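# Place the held card into an empty card-stand pocket

## Task

Put the card already in the gripper upright into one of the card stand's vacant pockets, leaving every other card in the pocket it began in and the stand standing upright with its entire base resting on the table; then open the gripper and pull the arm away.

## Robot and tools

Robot: two arms, left_arm and right_arm, each with a parallel two-finger gripper. One of them starts out holding the card. Calibrated base positions in the scene frame: left_arm at (-0.020, +0.376, 0) m, quat_wxyz (+1.000, 0, 0, +0.010); right_arm at (-0.042, -0.247, 0) m, quat_wxyz (+1.000, 0, 0, +0.002).

Frame: every position, orientation and target is in the scene frame. Its origin sits at table-top height, halfway between the nominal bases. +z is up, +x points out over the table, and left_arm is on the +y side. Arm names do not match image left and right. Positions are in metres. Orientations are quaternions written w first (qw, qx, qy, qz). On the gripper, the fingers point along its +z axis and close along its y axis. end_effector_position is the spot between the finger pads, about 1 cm short of the tips. Reported poses can be a few centimetres off, more so at long reach.

Row format, used by all moving tools: 16 numbers, always for both arms. The order is x, y, z, qw, qx, qy, qz, opening for left_arm, then the same eight for right_arm. x, y, z and the quaternion are an absolute gripper pose in the scene frame, not an offset. Opening runs from -1 (closed) to +1 (fully open, 0.093 m). The opening is an absolute command, and 0 is a real command. To keep an arm still, repeat its last reported pose and its current opening. To keep an orientation, resend the same quaternion each time.

execute_actions(actions, cameras): actions is a list of actions. Each action is a table of 1 to 15 rows, and each row lasts one 1/30 s control step. A short table holds its final row until the action's 15 steps are done. A target more than 0.6 m from the gripper's current position along any gripper axis makes the action fail. If the first action fails that check, the whole call fails. An empty list just returns the state and images. cameras picks cam_high, cam_low, cam_left_wrist or cam_right_wrist; leave it out or use ["all"] for all, or [] for none.

move(target, speed, blend, opening_speed, blocking, cameras): drives each gripper in a straight line toward absolute pose targets. target is one 16-number row or a list of up to 15 rows, visited in order and sharing a 10 s cap. speed is in m/s, from 0.002 to 2.9, default 0.25; rotation is capped at twice that in rad/s. You can give one speed or one per target. blend is in metres and rounds the corners at intermediate targets. opening_speed is the rate of opening change per second on the -1..1 scale, at least 0.2. blocking=false returns after about 0.5 s while the motion continues, and a new move takes over from the current point. Paths ignore obstacles and the other arm. The gripper lags and can stray, more at speed and when the arm is near full stretch. Do not route a path close to an arm's own base, since it can flip the shoulder posture. The result adds a "move:" line giving how the move ended (done, off_target, moving, held, fault) and any limits. limits=paced means the pose was clipped; limits=held means steps were withheld. Done means the arm is at rest within 10 mm and 2 degrees of its target. Neither done nor off_target tells you whether anything is in contact.

wait(seconds 0 to 10): lets time pass while the arms keep their last commands; a running move carries on. stop(): brakes a running move. zoom_image(camera, region [x0,y0,x1,y1] in pixels, at most 504x504): gives a close-up of the latest image. All cameras are 896x504. read_manual: licence texts only. finished_scene(scene): ends the current scene permanently. Pass the scene number that the results show.

Result lines: end_effector_position and end_effector_quat_wxyz are measured poses. "Hand target" is where each arm is actually being sent, which may fall short of your command, so send the remainder next time. "Tool commands" gives the current opening commands. grip_measured reads the finger motor on the -1..1 scale; the pads meet at about -0.94, and each millimetre of object width adds about 0.0208. Joint positions end with the finger gap in metres. Joint torques include gravity. Joint velocities read "within noise" when the arm is still. Calls that run actions also list some intermediate step positions. MOTOR HOT appears at 75 °C. OVER-TEMPERATURE FAULT at 90 °C folds that arm away for the rest of the scene. Holding loads, stretching out or pushing against an unreachable pose all heat the motors.

Control behaviour: each step, the commanded orientation is clipped to within 40° of the measured one. Friction and gravity can leave the gripper low, short or tilted, and small moves may do nothing or drift sideways. Check the pose after each move. To grip firmly, send about 0.24 below the reading for the object's width. To release, send a value well above that reading.

Avoid: dropping the card or letting go of it while it is moving. Avoid fast contacts and targets set far beyond a contact point, which press hard. Never let the arms or grippers collide, and never close a gripper on the other arm's fingers. Do not knock the stand over or push its other cards out of their pockets. Never let anything fall from the table. Loose objects may sometimes get a small nudge on their own. Once the card stands in its pocket, open the gripper, withdraw the arm clear of the stand, and only then call finished_scene.

Each tool is called after "Call:" by a JSON object that holds its "api" and its "payload".

## Session

Call:
{"api": "execute_actions", "payload": {"actions": []}}

Scene clock: 0.00 s.
left_arm: end_effector_position=(+0.3209, +0.3188, +0.5139) grip_measured=+1.000 end_effector_quat_wxyz=(+0.785, -0.129, +0.562, -0.227) | right_arm: end_effector_position=(+0.3553, -0.2579, +0.2467) grip_measured=-0.972 end_effector_quat_wxyz=(+0.307, -0.600, +0.715, -0.184)
Joint positions: left_arm=[-0.281 1.032 1.166 0.213 -0.193 -0.437 0.093] | right_arm=[-0.102 1.465 1.433 -0.823 -0.17 -1.431 0]
Joint velocities: within noise
Joint torques (N m): no reading
Heat: left arm: 37 °C; right arm: 36 °C.
Hand target: left_arm +0.3208, +0.3189, +0.5136; +0.783, -0.129, +0.565, -0.226 | right_arm +0.3560, -0.2577, +0.2540; +0.314, -0.599, +0.712, -0.190
Tool commands: left_gripper/opening=+1.0 right_gripper/opening=-1.0

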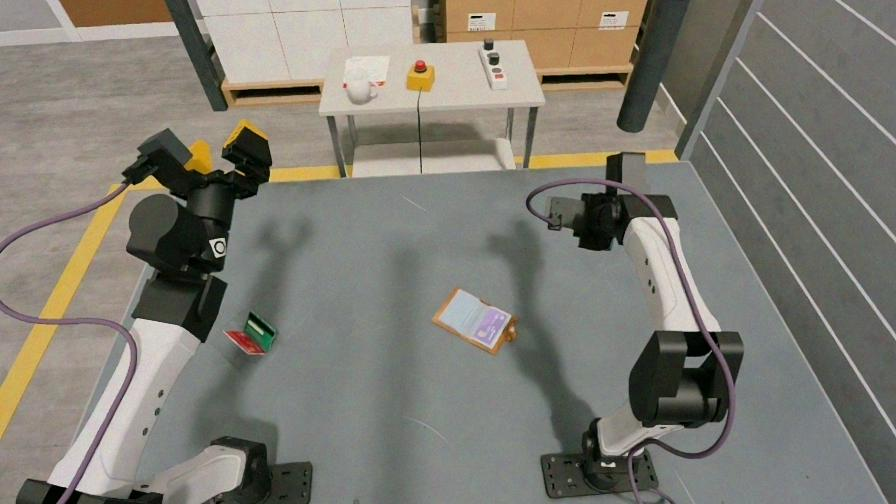

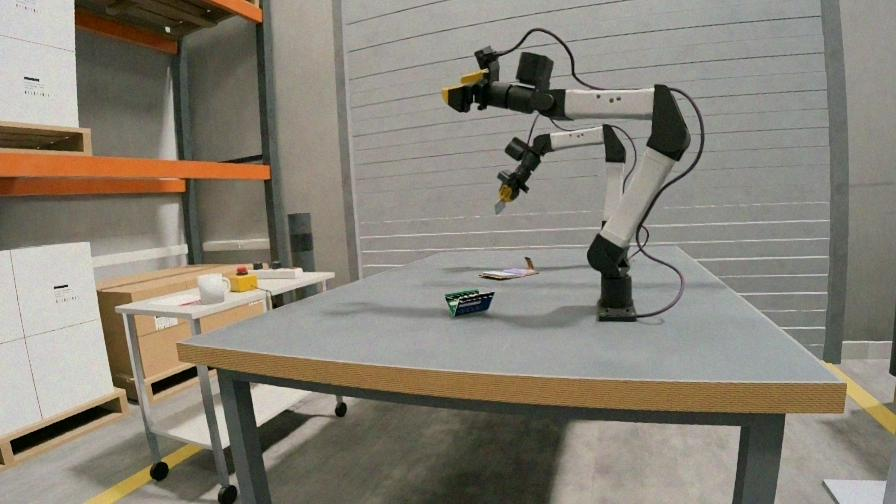

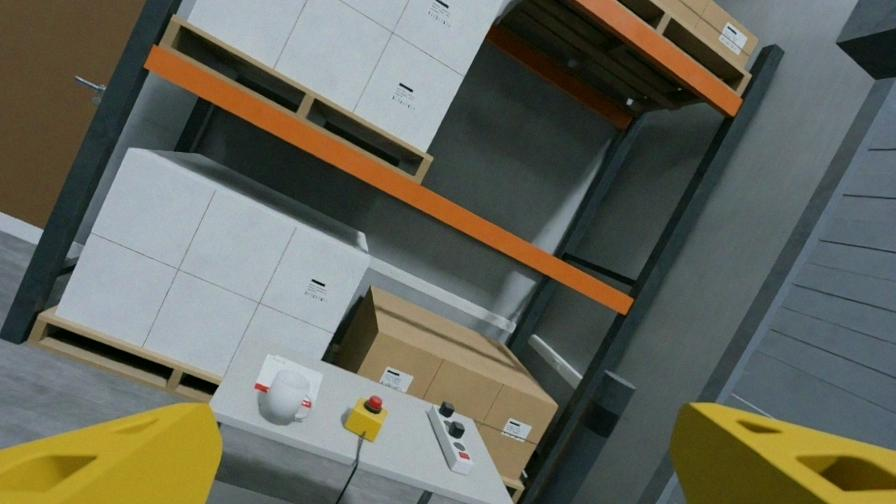

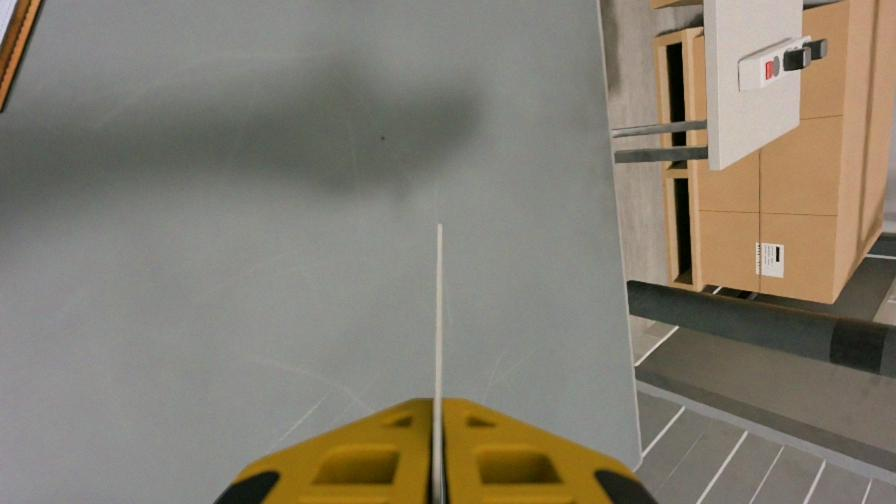

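Call:
{"api": "zoom_image", "payload": {"camera": "cam_high", "region": [200, 290, 300, 370]}}

Call:
{"api": "zoom_image", "payload": {"camera": "cam_low", "region": [420, 270, 520, 330]}}

Call:
{"api": "zoom_image", "payload": {"camera": "cam_high", "region": [520, 140, 700, 270]}}

Call:
{"api": "zoom_image", "payload": {"camera": "cam_low", "region": [440, 120, 580, 230]}}

Call:
{"api": "zoom_image", "payload": {"camera": "cam_high", "region": [410, 270, 540, 370]}}

Scaled by 5.040 from the camera's 896x504 image, which has a finer 1280x720 frame.

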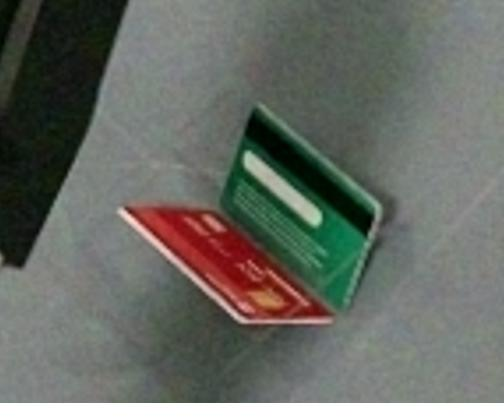

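Scaled by 5.040 from the camera's 896x504 image, which has a finer 1280x720 frame.

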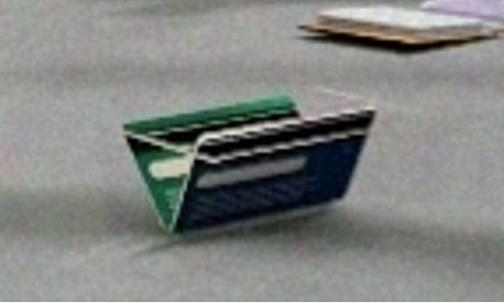

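Scaled by 2.800 from the camera's 896x504 image, which has a finer 1280x720 frame.

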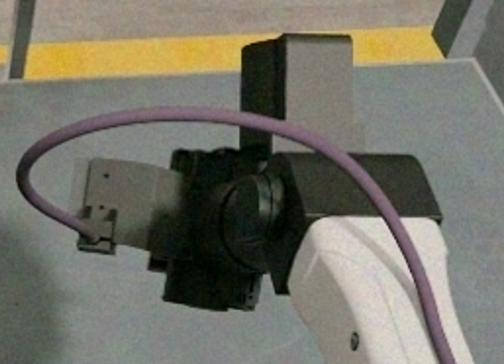

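Scaled by 3.600 from the camera's 896x504 image, which has a finer 1280x720 frame.

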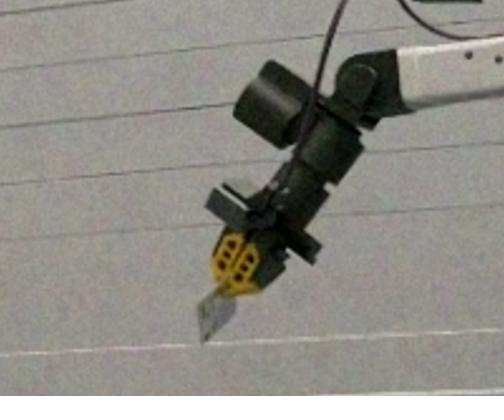

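Scaled by 3.877 from the camera's 896x504 image, which has a finer 1280x720 frame.

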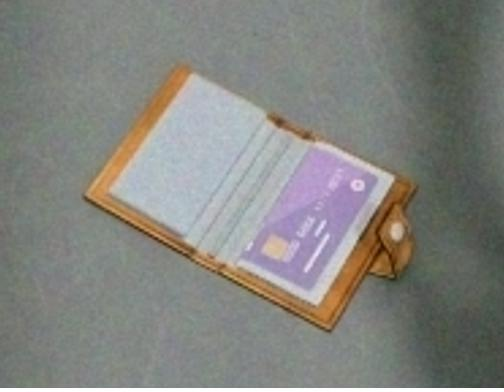

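Call:
{"api": "move", "payload": {"target": [0.15, 0.40, 0.36, 0.0, 0.0, 1.0, 0.0, 1.0, 0.3560, -0.2577, 0.2540, 0.314, -0.599, 0.712, -0.190, -1.0]}}

Scene clock: 41.63 s.
left_arm: end_effector_position=(+0.1549, +0.3996, +0.3641) grip_measured=+1.000 end_effector_quat_wxyz=(+0.369, -0.013, +0.928, +0.041) | right_arm: end_effector_position=(+0.3553, -0.2579, +0.2466) grip_measured=-0.972 end_effector_quat_wxyz=(+0.307, -0.600, +0.715, -0.184)
Joint positions: left_arm=[0.125 0.961 1.702 -1.551 0.015 0.111 0.093] | right_arm=[-0.102 1.465 1.432 -0.823 -0.17 -1.431 0]
Joint torques (N m): left_arm=[-0.17 0.64 4.22 1.84 0 0.16] | right_arm=[-0.16 -6.49 7.41 1.96 -0.16 -0.08]
Heat: left arm: 39 °C; right arm: 38 °C.
Hand target: left_arm +0.1504, +0.4000, +0.3595; +0.359, -0.006, +0.932, +0.047 | right_arm +0.3559, -0.2577, +0.2539; +0.314, -0.599, +0.712, -0.190
Off the commanded pose: left_arm 0.006 m, 44 deg; orientation clipped | right_arm 0.007 m, 1 deg.
joint sent to its limit (left arm) — joint 4 (wrist pitch), lower limit. The joint targets are off in orientation, not in position.
move: off_target (left_arm); limits=paced

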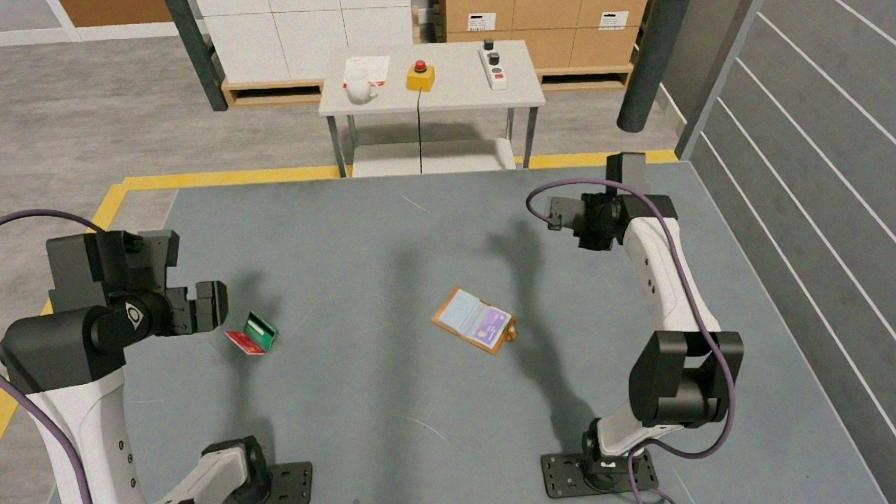

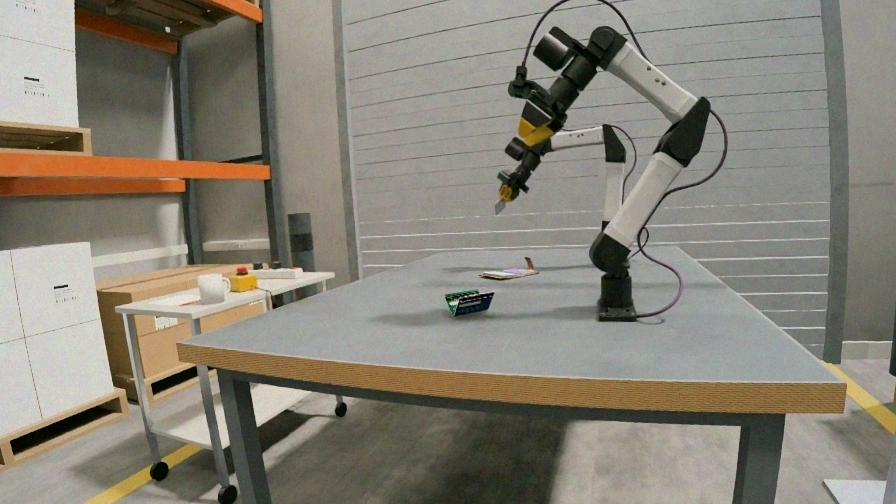

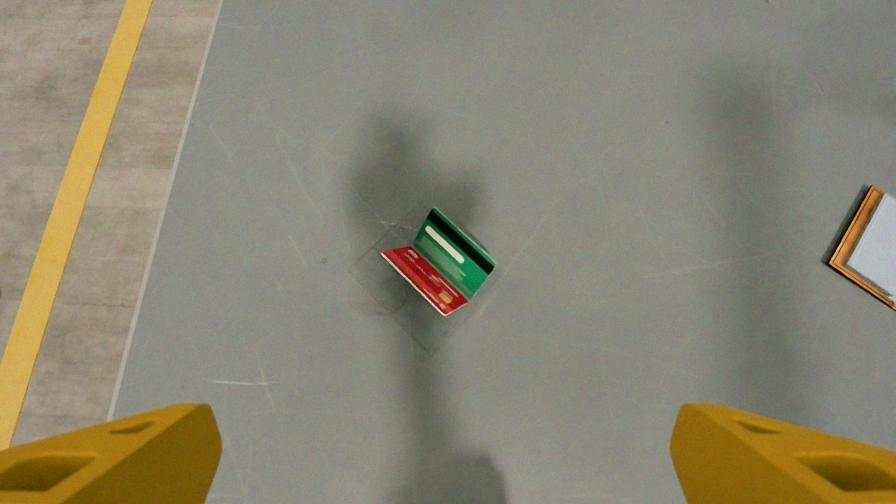

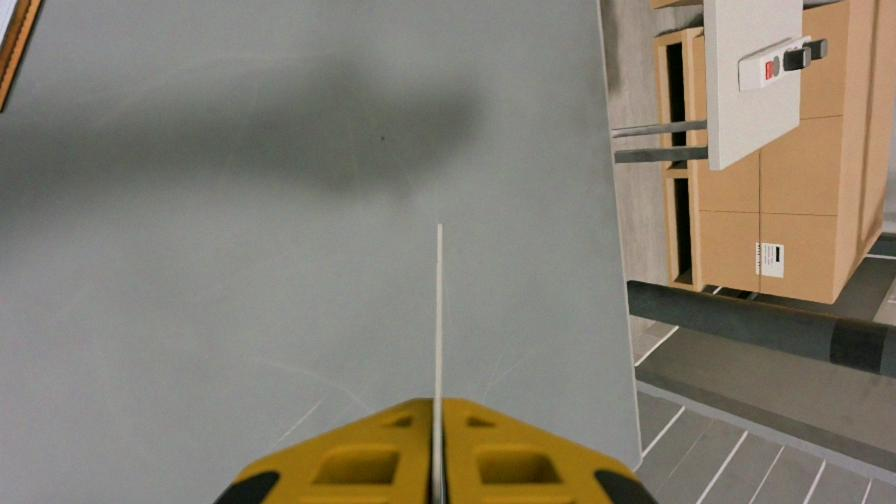

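Call:
{"api": "zoom_image", "payload": {"camera": "cam_left_wrist", "region": [320, 180, 540, 380]}}

Scaled by 2.291 from the camera's 896x504 image, which has a finer 1280x720 frame.

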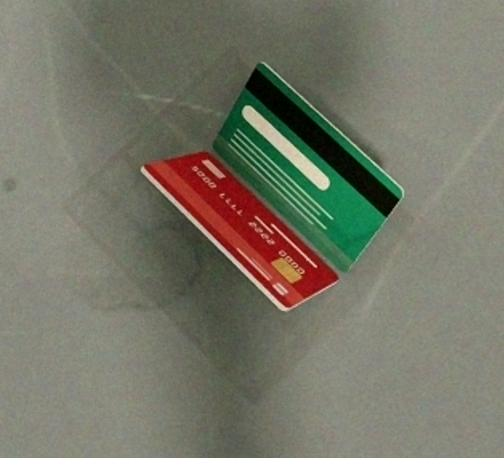

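Call:
{"api": "move", "payload": {"target": [0.24, 0.46, 0.22, 0.2164, 0.0, 0.9763, 0.0, 1.0, 0.3560, -0.2577, 0.2540, 0.314, -0.599, 0.712, -0.190, -1.0], "cameras": ["cam_left_wrist","cam_low"]}}

Call:
{"api": "zoom_image", "payload": {"camera": "cam_left_wrist", "region": [250, 80, 700, 440]}}

Call:
{"api": "zoom_image", "payload": {"camera": "cam_low", "region": [420, 270, 520, 330]}}

Scene clock: 73.07 s.
left_arm: end_effector_position=(+0.2382, +0.4595, +0.2212) grip_measured=+1.000 end_effector_quat_wxyz=(+0.214, -0.006, +0.977, +0.002) | right_arm: end_effector_position=(+0.3553, -0.2579, +0.2466) grip_measured=-0.972 end_effector_quat_wxyz=(+0.307, -0.600, +0.715, -0.184)
Joint positions: left_arm=[0.392 1.247 1.323 -1.244 0.162 0.366 0.093] | right_arm=[-0.102 1.465 1.432 -0.823 -0.17 -1.431 0]
Joint torques (N m): left_arm=[0.75 -2.3 6.8 1.46 0.35 0.2] | right_arm=[-0.16 -6.49 7.38 1.96 -0.15 -0.08]
Heat: left arm: 38 °C; right arm: 39 °C.
Hand target: left_arm +0.2400, +0.4600, +0.2201; +0.216, +0.000, +0.976, +0.000 | right_arm +0.3559, -0.2577, +0.2539; +0.314, -0.599, +0.712, -0.190
Off the commanded pose: left_arm 0.002 m, 1 deg | right_arm 0.007 m, 1 deg.
move: done
Images, in order (width x height): cam_low 896x504, cam_left_wrist 896x504.

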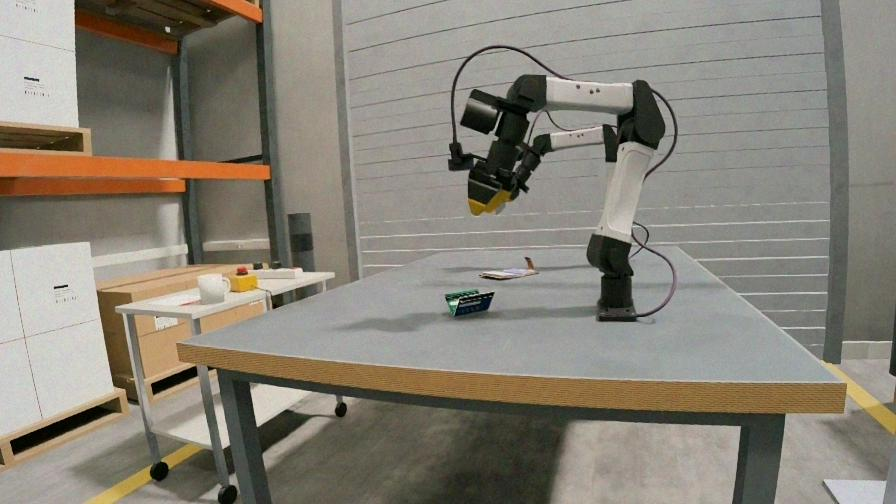

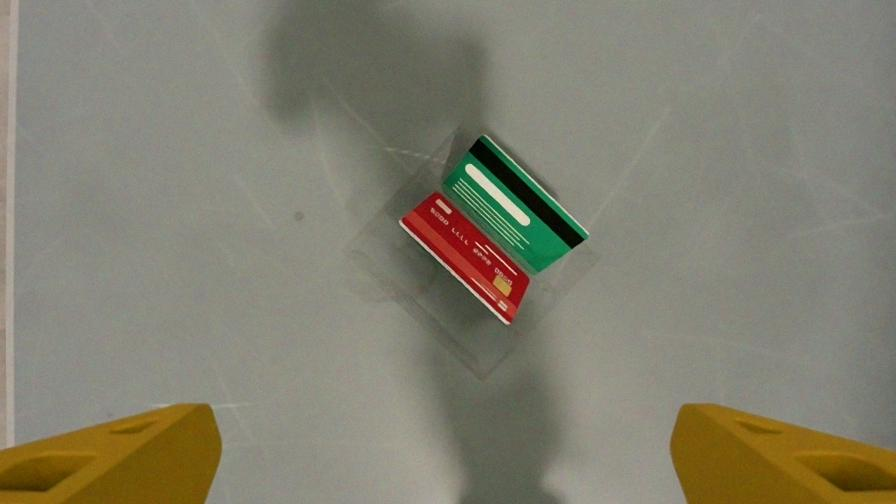

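Scaled by 1.120 from the camera's 896x504 image, which has a finer 1280x720 frame.

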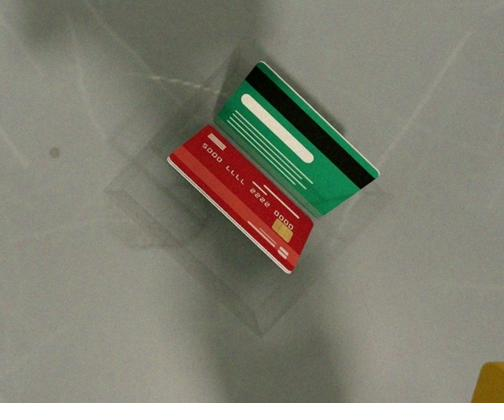

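Scaled by 5.040 from the camera's 896x504 image, which has a finer 1280x720 frame.

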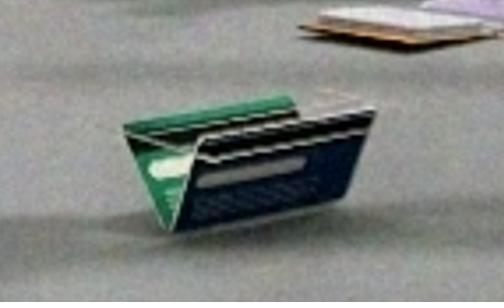

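Call:
{"api": "move", "payload": {"target": [[0.30, 0.50, 0.24, 0.2164, 0.0, 0.9763, 0.0, 1.0, 0.3560, -0.2577, 0.2540, 0.314, -0.599, 0.712, -0.190, -1.0],[0.362, 0.542, 0.165, -0.239, -0.370, 0.892, -0.099, 1.0, 0.3560, -0.2577, 0.2540, 0.314, -0.599, 0.712, -0.190, -1.0]], "cameras": ["cam_left_wrist","cam_high"]}}

Call:
{"api": "zoom_image", "payload": {"camera": "cam_left_wrist", "region": [200, 80, 650, 400]}}

Scene clock: 92.60 s.
left_arm: end_effector_position=(+0.3607, +0.5408, +0.1697) grip_measured=+1.000 end_effector_quat_wxyz=(+0.035, -0.392, +0.916, -0.085) | right_arm: end_effector_position=(+0.3553, -0.2579, +0.2466) grip_measured=-0.972 end_effector_quat_wxyz=(+0.307, -0.600, +0.715, -0.184)
Joint positions: left_arm=[0.458 2.117 2.159 -1.554 0.174 -0.336 0.093] | right_arm=[-0.102 1.465 1.432 -0.823 -0.17 -1.431 0]
Joint torques (N m): left_arm=[0.77 -6.94 8.34 0.48 0.33 -0.04] | right_arm=[-0.16 -6.49 7.39 1.96 -0.16 -0.08]
Heat: left arm: 38 °C; right arm: 40 °C.
Hand target: left_arm +0.3617, +0.5419, +0.1646; +0.025, -0.401, +0.911, -0.090 | right_arm +0.3559, -0.2577, +0.2539; +0.314, -0.599, +0.712, -0.190
Off the commanded pose: left_arm 0.005 m, 32 deg | right_arm 0.007 m, 1 deg.
joint sent to its limit (left arm) — joint 4 (wrist pitch), lower limit. The joint targets are off in orientation, not in position.
move: off_target (left_arm)
Images, in order (width x height): cam_high 896x504, cam_left_wrist 896x504.

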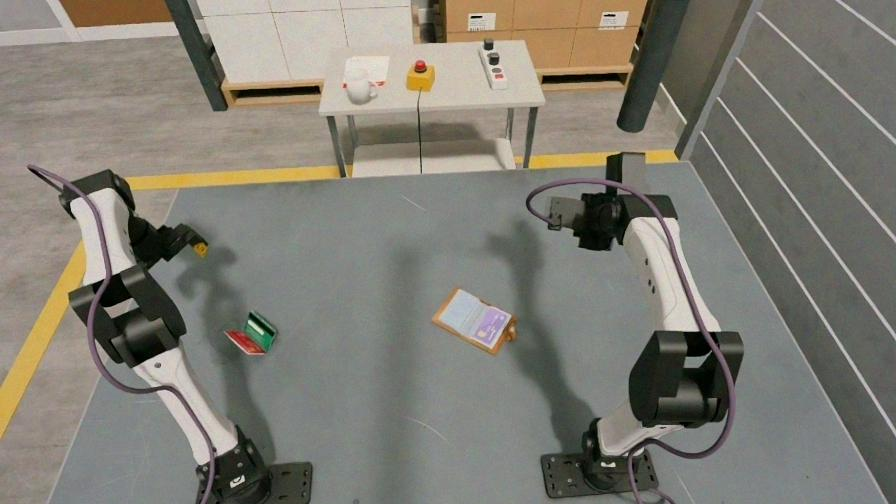

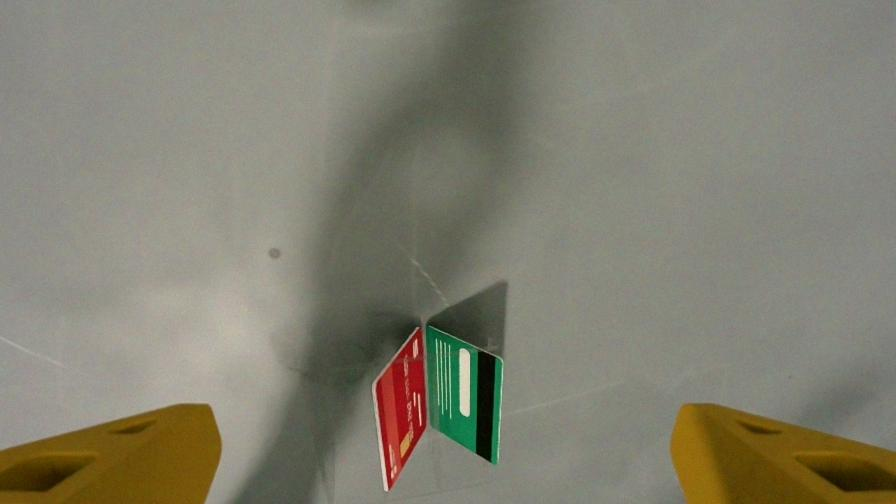

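Scaled by 1.120 from the camera's 896x504 image, which has a finer 1280x720 frame.

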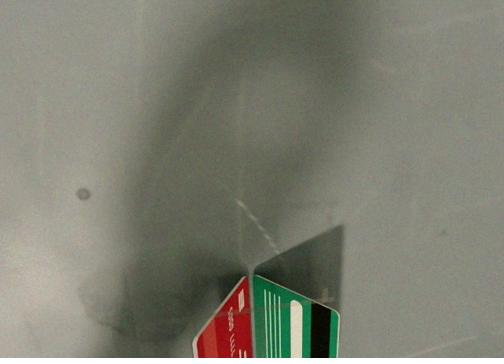

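Call:
{"api": "zoom_image", "payload": {"camera": "cam_left_wrist", "region": [320, 270, 560, 504]}}

Scaled by 2.100 from the camera's 896x504 image, which has a finer 1280x720 frame.

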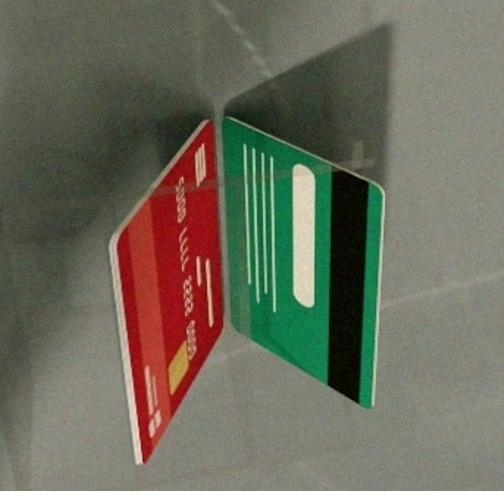

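Call:
{"api": "move", "payload": {"target": [[0.30, 0.50, 0.24, 0.2164, 0.0, 0.9763, 0.0, 1.0, 0.3560, -0.2577, 0.2540, 0.314, -0.599, 0.712, -0.190, -1.0],[0.24, 0.465, 0.14, 0.2164, 0.0, 0.9763, 0.0, 1.0, 0.3560, -0.2577, 0.2540, 0.314, -0.599, 0.712, -0.190, -1.0]], "cameras": ["cam_left_wrist"]}}

Call:
{"api": "zoom_image", "payload": {"camera": "cam_left_wrist", "region": [250, 50, 700, 440]}}

Scene clock: 114.37 s.
left_arm: end_effector_position=(+0.2401, +0.4671, +0.1390) grip_measured=+1.000 end_effector_quat_wxyz=(+0.210, -0.005, +0.978, -0.001) | right_arm: end_effector_position=(+0.3553, -0.2579, +0.2466) grip_measured=-0.972 end_effector_quat_wxyz=(+0.307, -0.600, +0.715, -0.184)
Joint positions: left_arm=[0.423 1.228 0.984 -0.941 0.177 0.398 0.093] | right_arm=[-0.102 1.465 1.432 -0.823 -0.17 -1.431 0]
Joint torques (N m): left_arm=[-0.08 -3.93 6.45 1.4 0.31 0.11] | right_arm=[-0.14 -6.49 7.38 1.96 -0.16 -0.08]
Heat: left arm: 39 °C; right arm: 40 °C.
Hand target: left_arm +0.2400, +0.4650, +0.1399; +0.216, +0.000, +0.976, +0.000 | right_arm +0.3559, -0.2577, +0.2539; +0.314, -0.599, +0.712, -0.190
Off the commanded pose: left_arm 0.002 m, 1 deg | right_arm 0.007 m, 1 deg.
move: done
Images, in order (width x height): cam_left_wrist 896x504.

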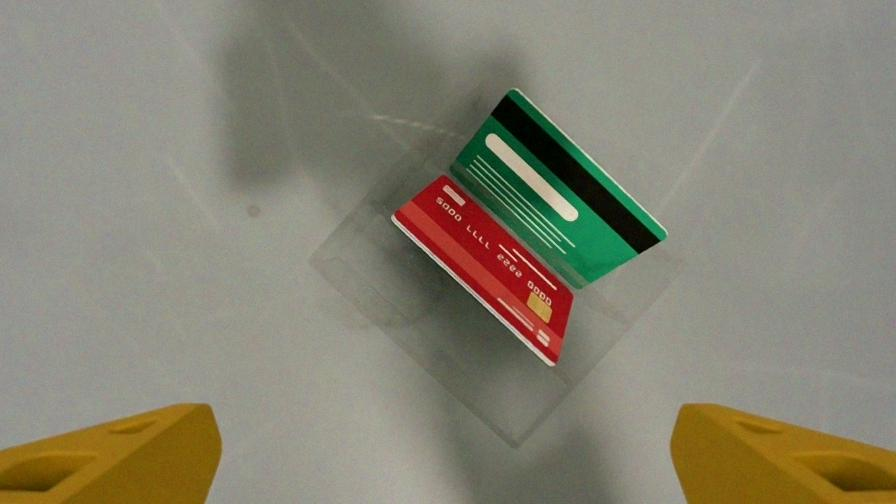

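Scaled by 1.120 from the camera's 896x504 image, which has a finer 1280x720 frame.

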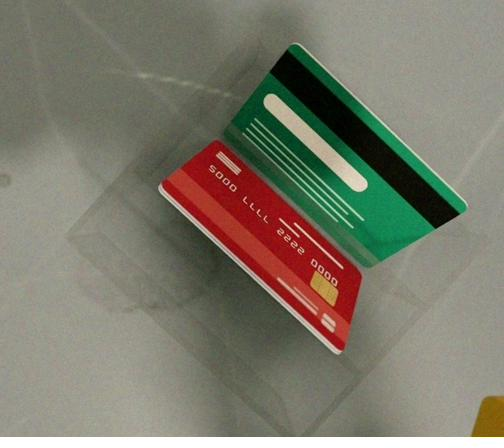

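Call:
{"api": "zoom_image", "payload": {"camera": "cam_left_wrist", "region": [300, 200, 440, 340]}}

Call:
{"api": "zoom_image", "payload": {"camera": "cam_left_wrist", "region": [420, 300, 580, 460]}}

Call:
{"api": "zoom_image", "payload": {"camera": "cam_left_wrist", "region": [540, 200, 700, 360]}}

Call:
{"api": "zoom_image", "payload": {"camera": "cam_left_wrist", "region": [380, 60, 540, 220]}}

Scaled by 3.600 from the camera's 896x504 image, which has a finer 1280x720 frame.

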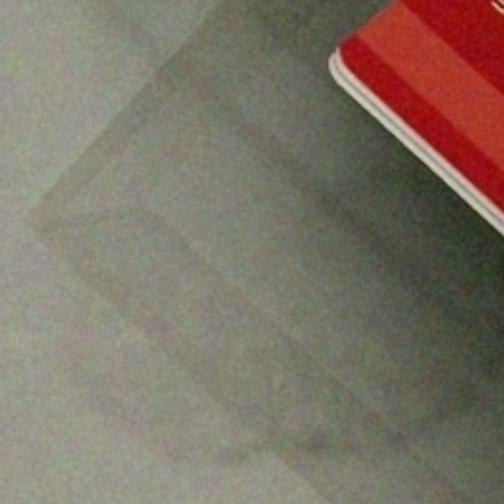

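Scaled by 3.150 from the camera's 896x504 image, which has a finer 1280x720 frame.

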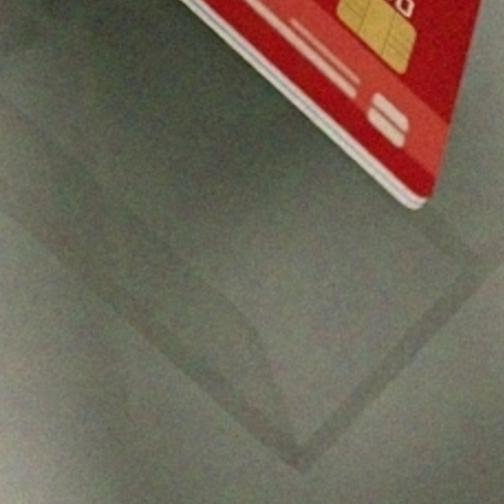

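Scaled by 3.150 from the camera's 896x504 image, which has a finer 1280x720 frame.

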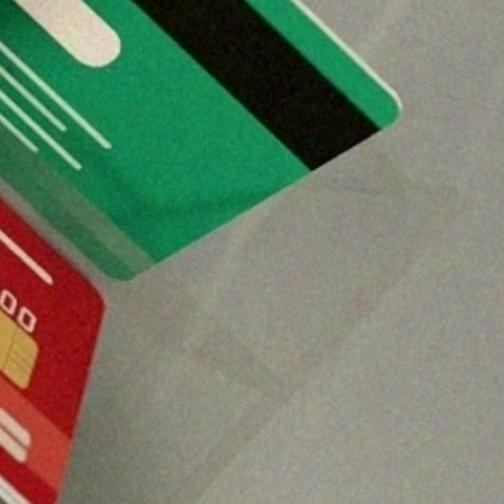

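Scaled by 3.150 from the camera's 896x504 image, which has a finer 1280x720 frame.

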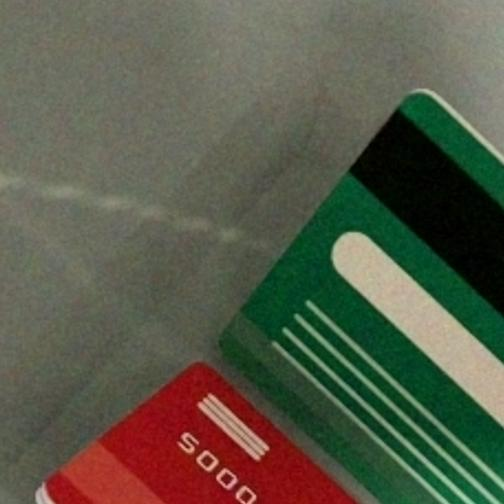

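Call:
{"api": "move", "payload": {"target": [[0.18, 0.52, 0.34, 0.369, 0.0, 0.929, 0.0, 1.0, 0.33, -0.20, 0.25, 0.314, -0.599, 0.712, -0.190, -1.0],[0.18, 0.52, 0.36, 0.369, 0.0, 0.929, 0.0, 1.0, 0.15, 0.235, 0.155, 0.585, -0.369, 0.638, 0.338, -1.0]]}}

Call:
{"api": "zoom_image", "payload": {"camera": "cam_right_wrist", "region": [250, 100, 650, 400]}}

Scene clock: 148.00 s.
left_arm: end_effector_position=(+0.1810, +0.5218, +0.3580) grip_measured=+1.000 end_effector_quat_wxyz=(+0.389, -0.004, +0.921, +0.033) | right_arm: end_effector_position=(+0.1476, +0.2277, +0.1441) grip_measured=-0.973 end_effector_quat_wxyz=(+0.575, -0.382, +0.646, +0.327)
Joint positions: left_arm=[1.013 1.248 1.772 -1.55 0.621 0.845 0.093] | right_arm=[1.254 1.902 0.818 0.956 0.204 0.009 0]
Joint torques (N m): left_arm=[0.32 -1.03 7.19 1.35 0.57 -0.04] | right_arm=[0.02 -7.47 7.88 2.87 0.12 -0.02]
Heat: left arm: 38 °C; right arm: 40 °C.
Hand target: left_arm +0.1804, +0.5199, +0.3596; +0.388, -0.010, +0.921, +0.026 | right_arm +0.1498, +0.2344, +0.1551; +0.585, -0.369, +0.638, +0.338
Off the commanded pose: left_arm 0.003 m, 5 deg | right_arm 0.013 m, 2 deg.
joint sent to its limit (left arm) — joint 4 (wrist pitch), lower limit. The joint targets are off in orientation, not in position.
move: off_target (left_arm, right_arm)

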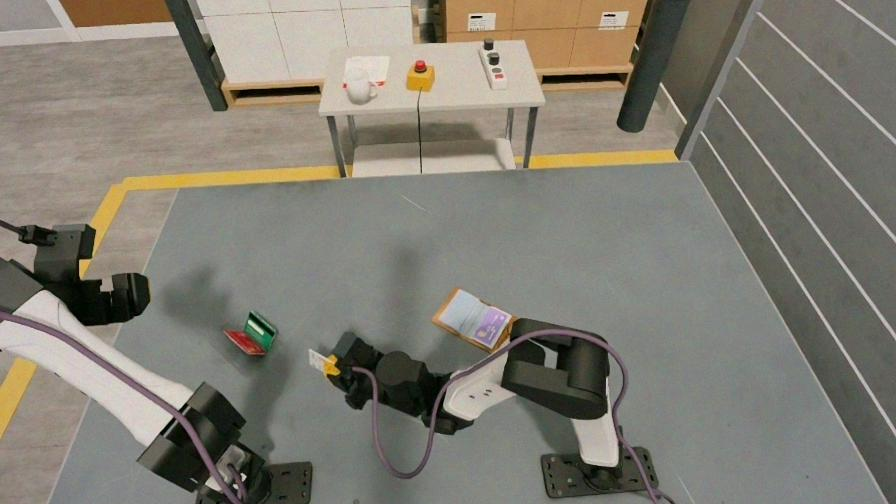

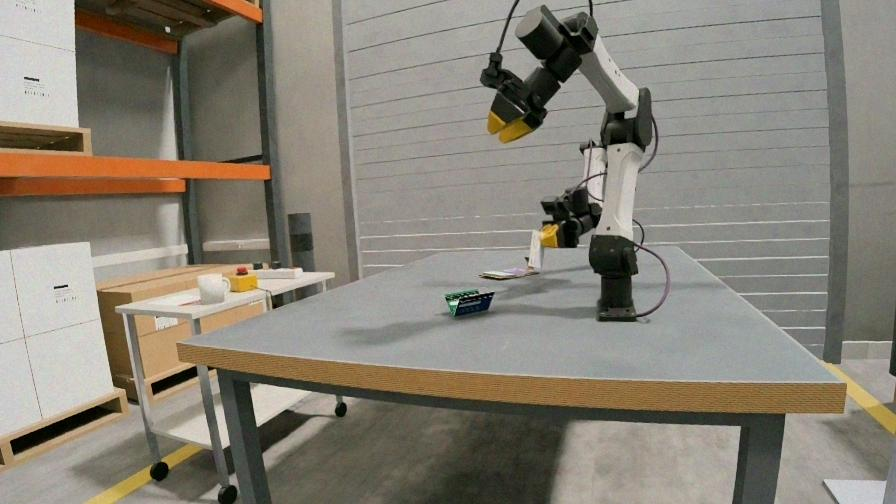

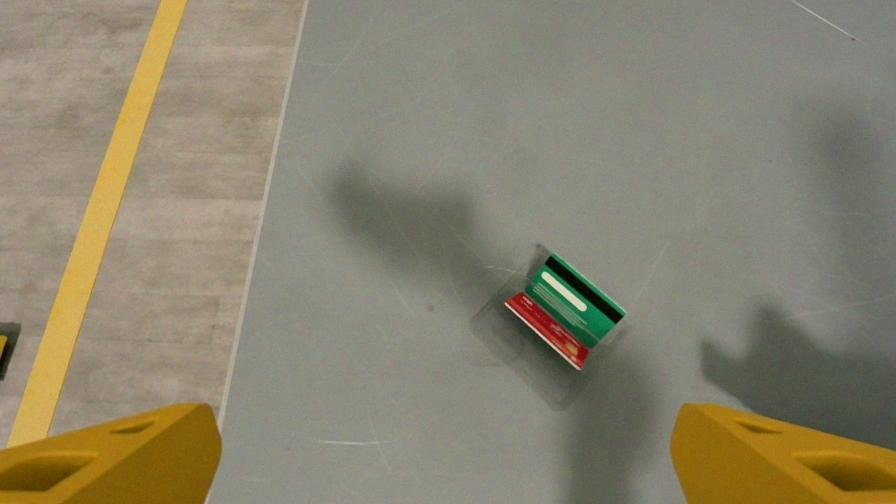

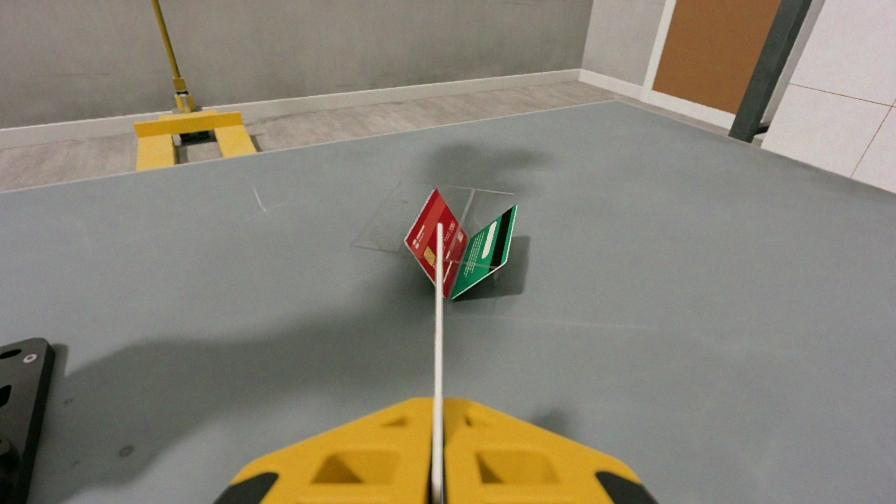

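Scaled by 1.260 from the camera's 896x504 image, which has a finer 1280x720 frame.

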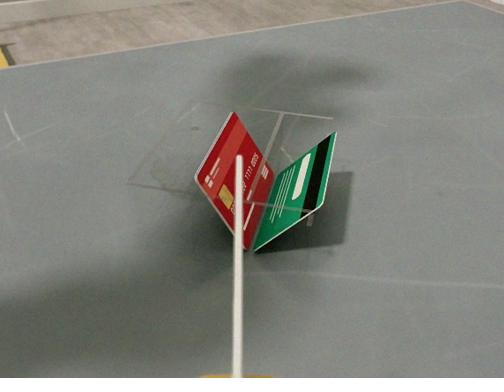

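Call:
{"api": "zoom_image", "payload": {"camera": "cam_right_wrist", "region": [340, 160, 540, 320]}}

Call:
{"api": "zoom_image", "payload": {"camera": "cam_left_wrist", "region": [440, 220, 660, 420]}}

Scaled by 2.520 from the camera's 896x504 image, which has a finer 1280x720 frame.

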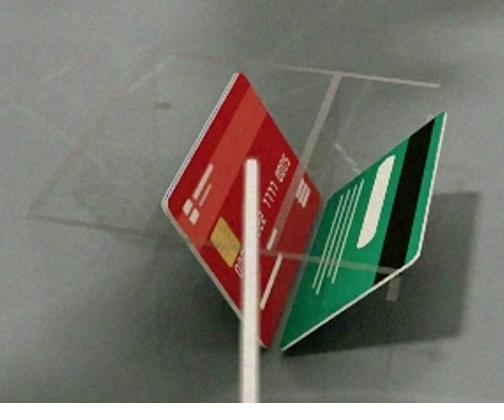

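Scaled by 2.291 from the camera's 896x504 image, which has a finer 1280x720 frame.

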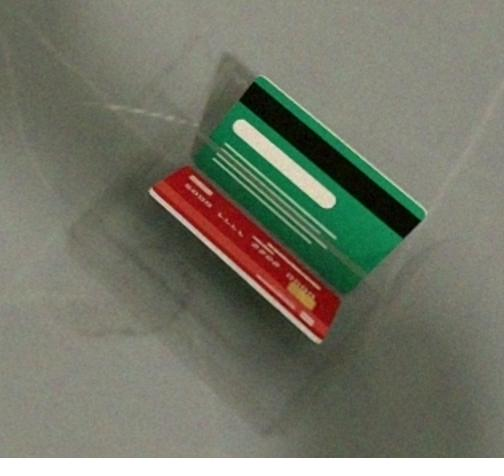

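Call:
{"api": "zoom_image", "payload": {"camera": "cam_low", "region": [500, 200, 600, 290]}}

Call:
{"api": "zoom_image", "payload": {"camera": "cam_high", "region": [290, 310, 410, 420]}}

Scaled by 5.040 from the camera's 896x504 image, which has a finer 1280x720 frame.

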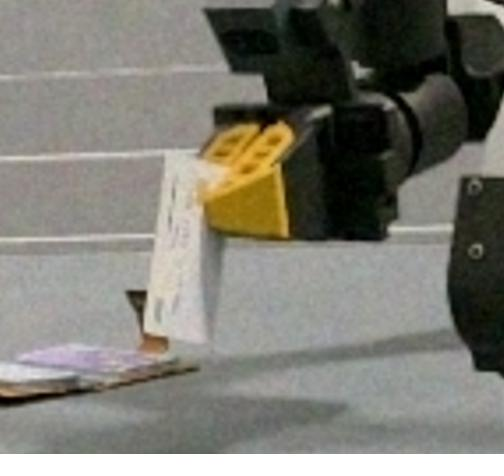

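Scaled by 4.200 from the camera's 896x504 image, which has a finer 1280x720 frame.

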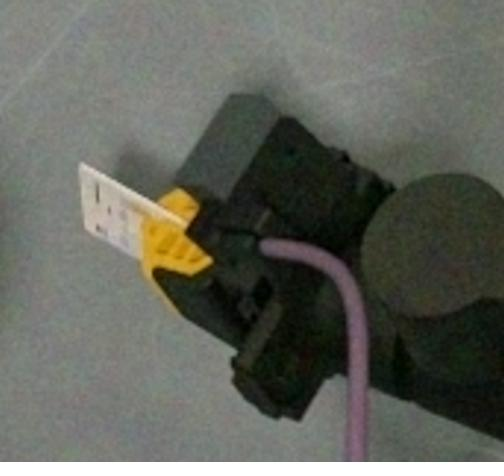

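Call:
{"api": "move", "payload": {"target": [[0.18, 0.50, 0.36, 0.388, -0.010, 0.921, 0.026, 1.0, 0.28, -0.06, 0.25, 0.707, 0, 0.707, 0, -1.0],[0.27, 0.14, 0.27, 0.561, 0.43, 0.561, -0.43, 1.0, 0.28, -0.06, 0.25, 0.707, 0, 0.707, 0, -1.0]]}}

Scene clock: 242.63 s.
left_arm: end_effector_position=(+0.2711, +0.1422, +0.2783) grip_measured=+1.000 end_effector_quat_wxyz=(+0.572, +0.432, +0.556, -0.421) | right_arm: end_effector_position=(+0.2805, -0.0558, +0.2432) grip_measured=-0.973 end_effector_quat_wxyz=(+0.703, -0.007, +0.711, +0.001)
Joint positions: left_arm=[-0.307 1.289 0.677 0.63 1.007 0.011 0.093] | right_arm=[0.884 1.301 0.557 0.726 0.878 0.004 0]
Joint torques (N m): left_arm=[-0.08 -2.25 6.69 2.12 0.21 0] | right_arm=[-0.55 -5.7 6.72 2.21 0.14 -0.15]
Heat: left arm: 39 °C; right arm: 43 °C.
Hand target: left_arm +0.2699, +0.1401, +0.2701; +0.561, +0.430, +0.561, -0.430 | right_arm +0.2800, -0.0600, +0.2499; +0.707, +0.000, +0.707, +0.000
Off the commanded pose: left_arm 0.009 m, 2 deg | right_arm 0.008 m, 1 deg.
move: done

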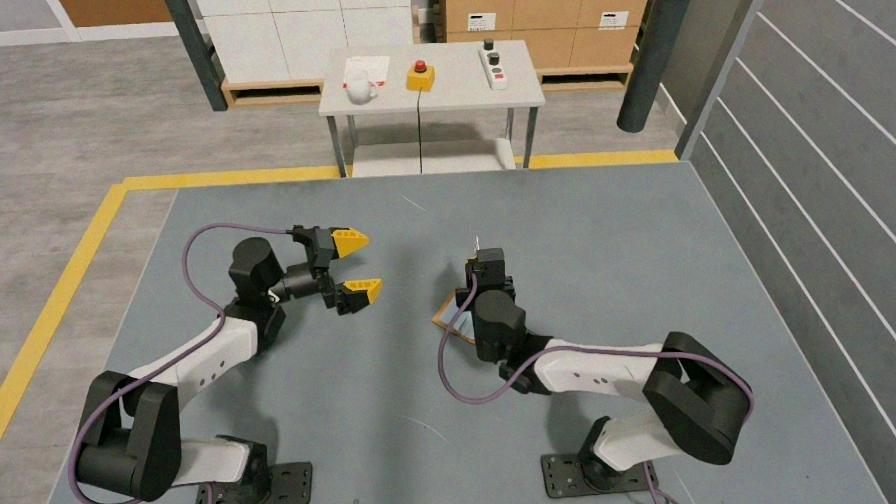

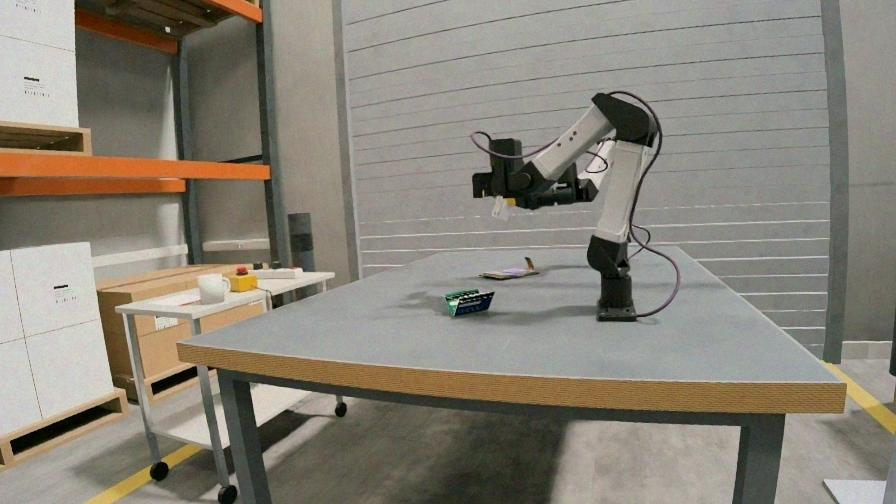

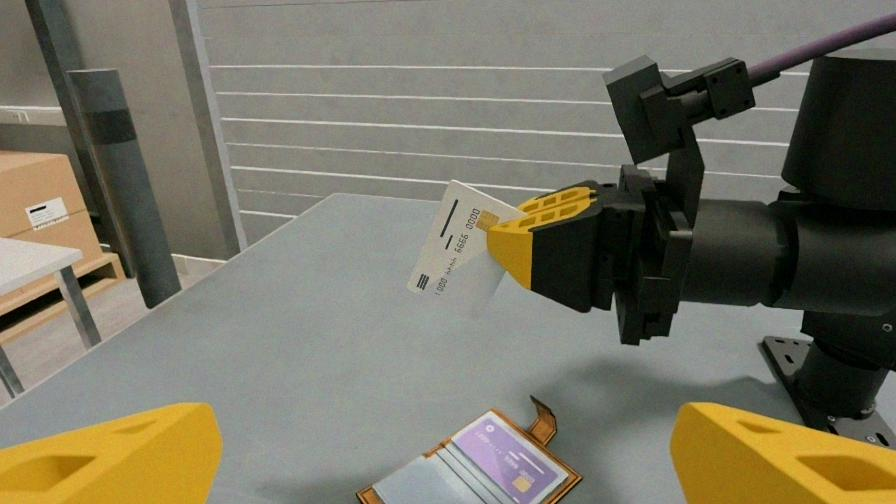

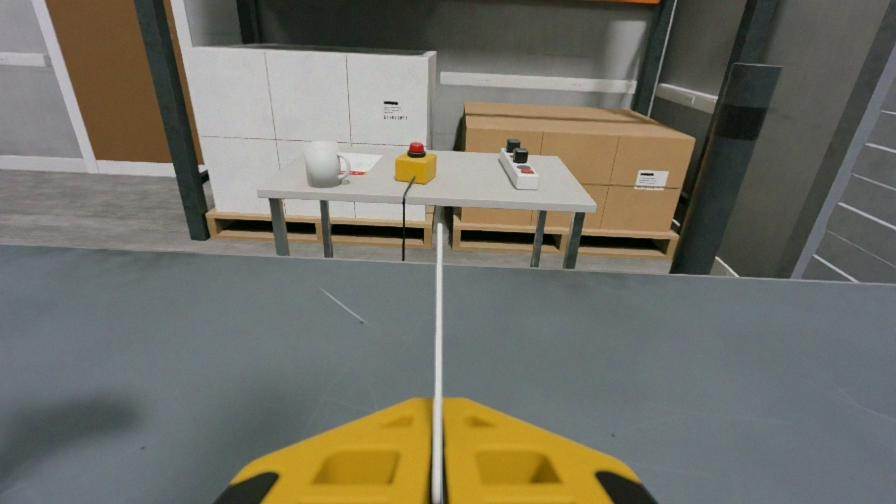

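Call:
{"api": "zoom_image", "payload": {"camera": "cam_left_wrist", "region": [390, 160, 610, 330]}}

Scaled by 2.291 from the camera's 896x504 image, which has a finer 1280x720 frame.

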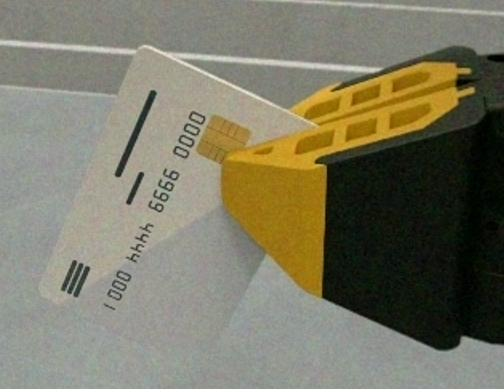

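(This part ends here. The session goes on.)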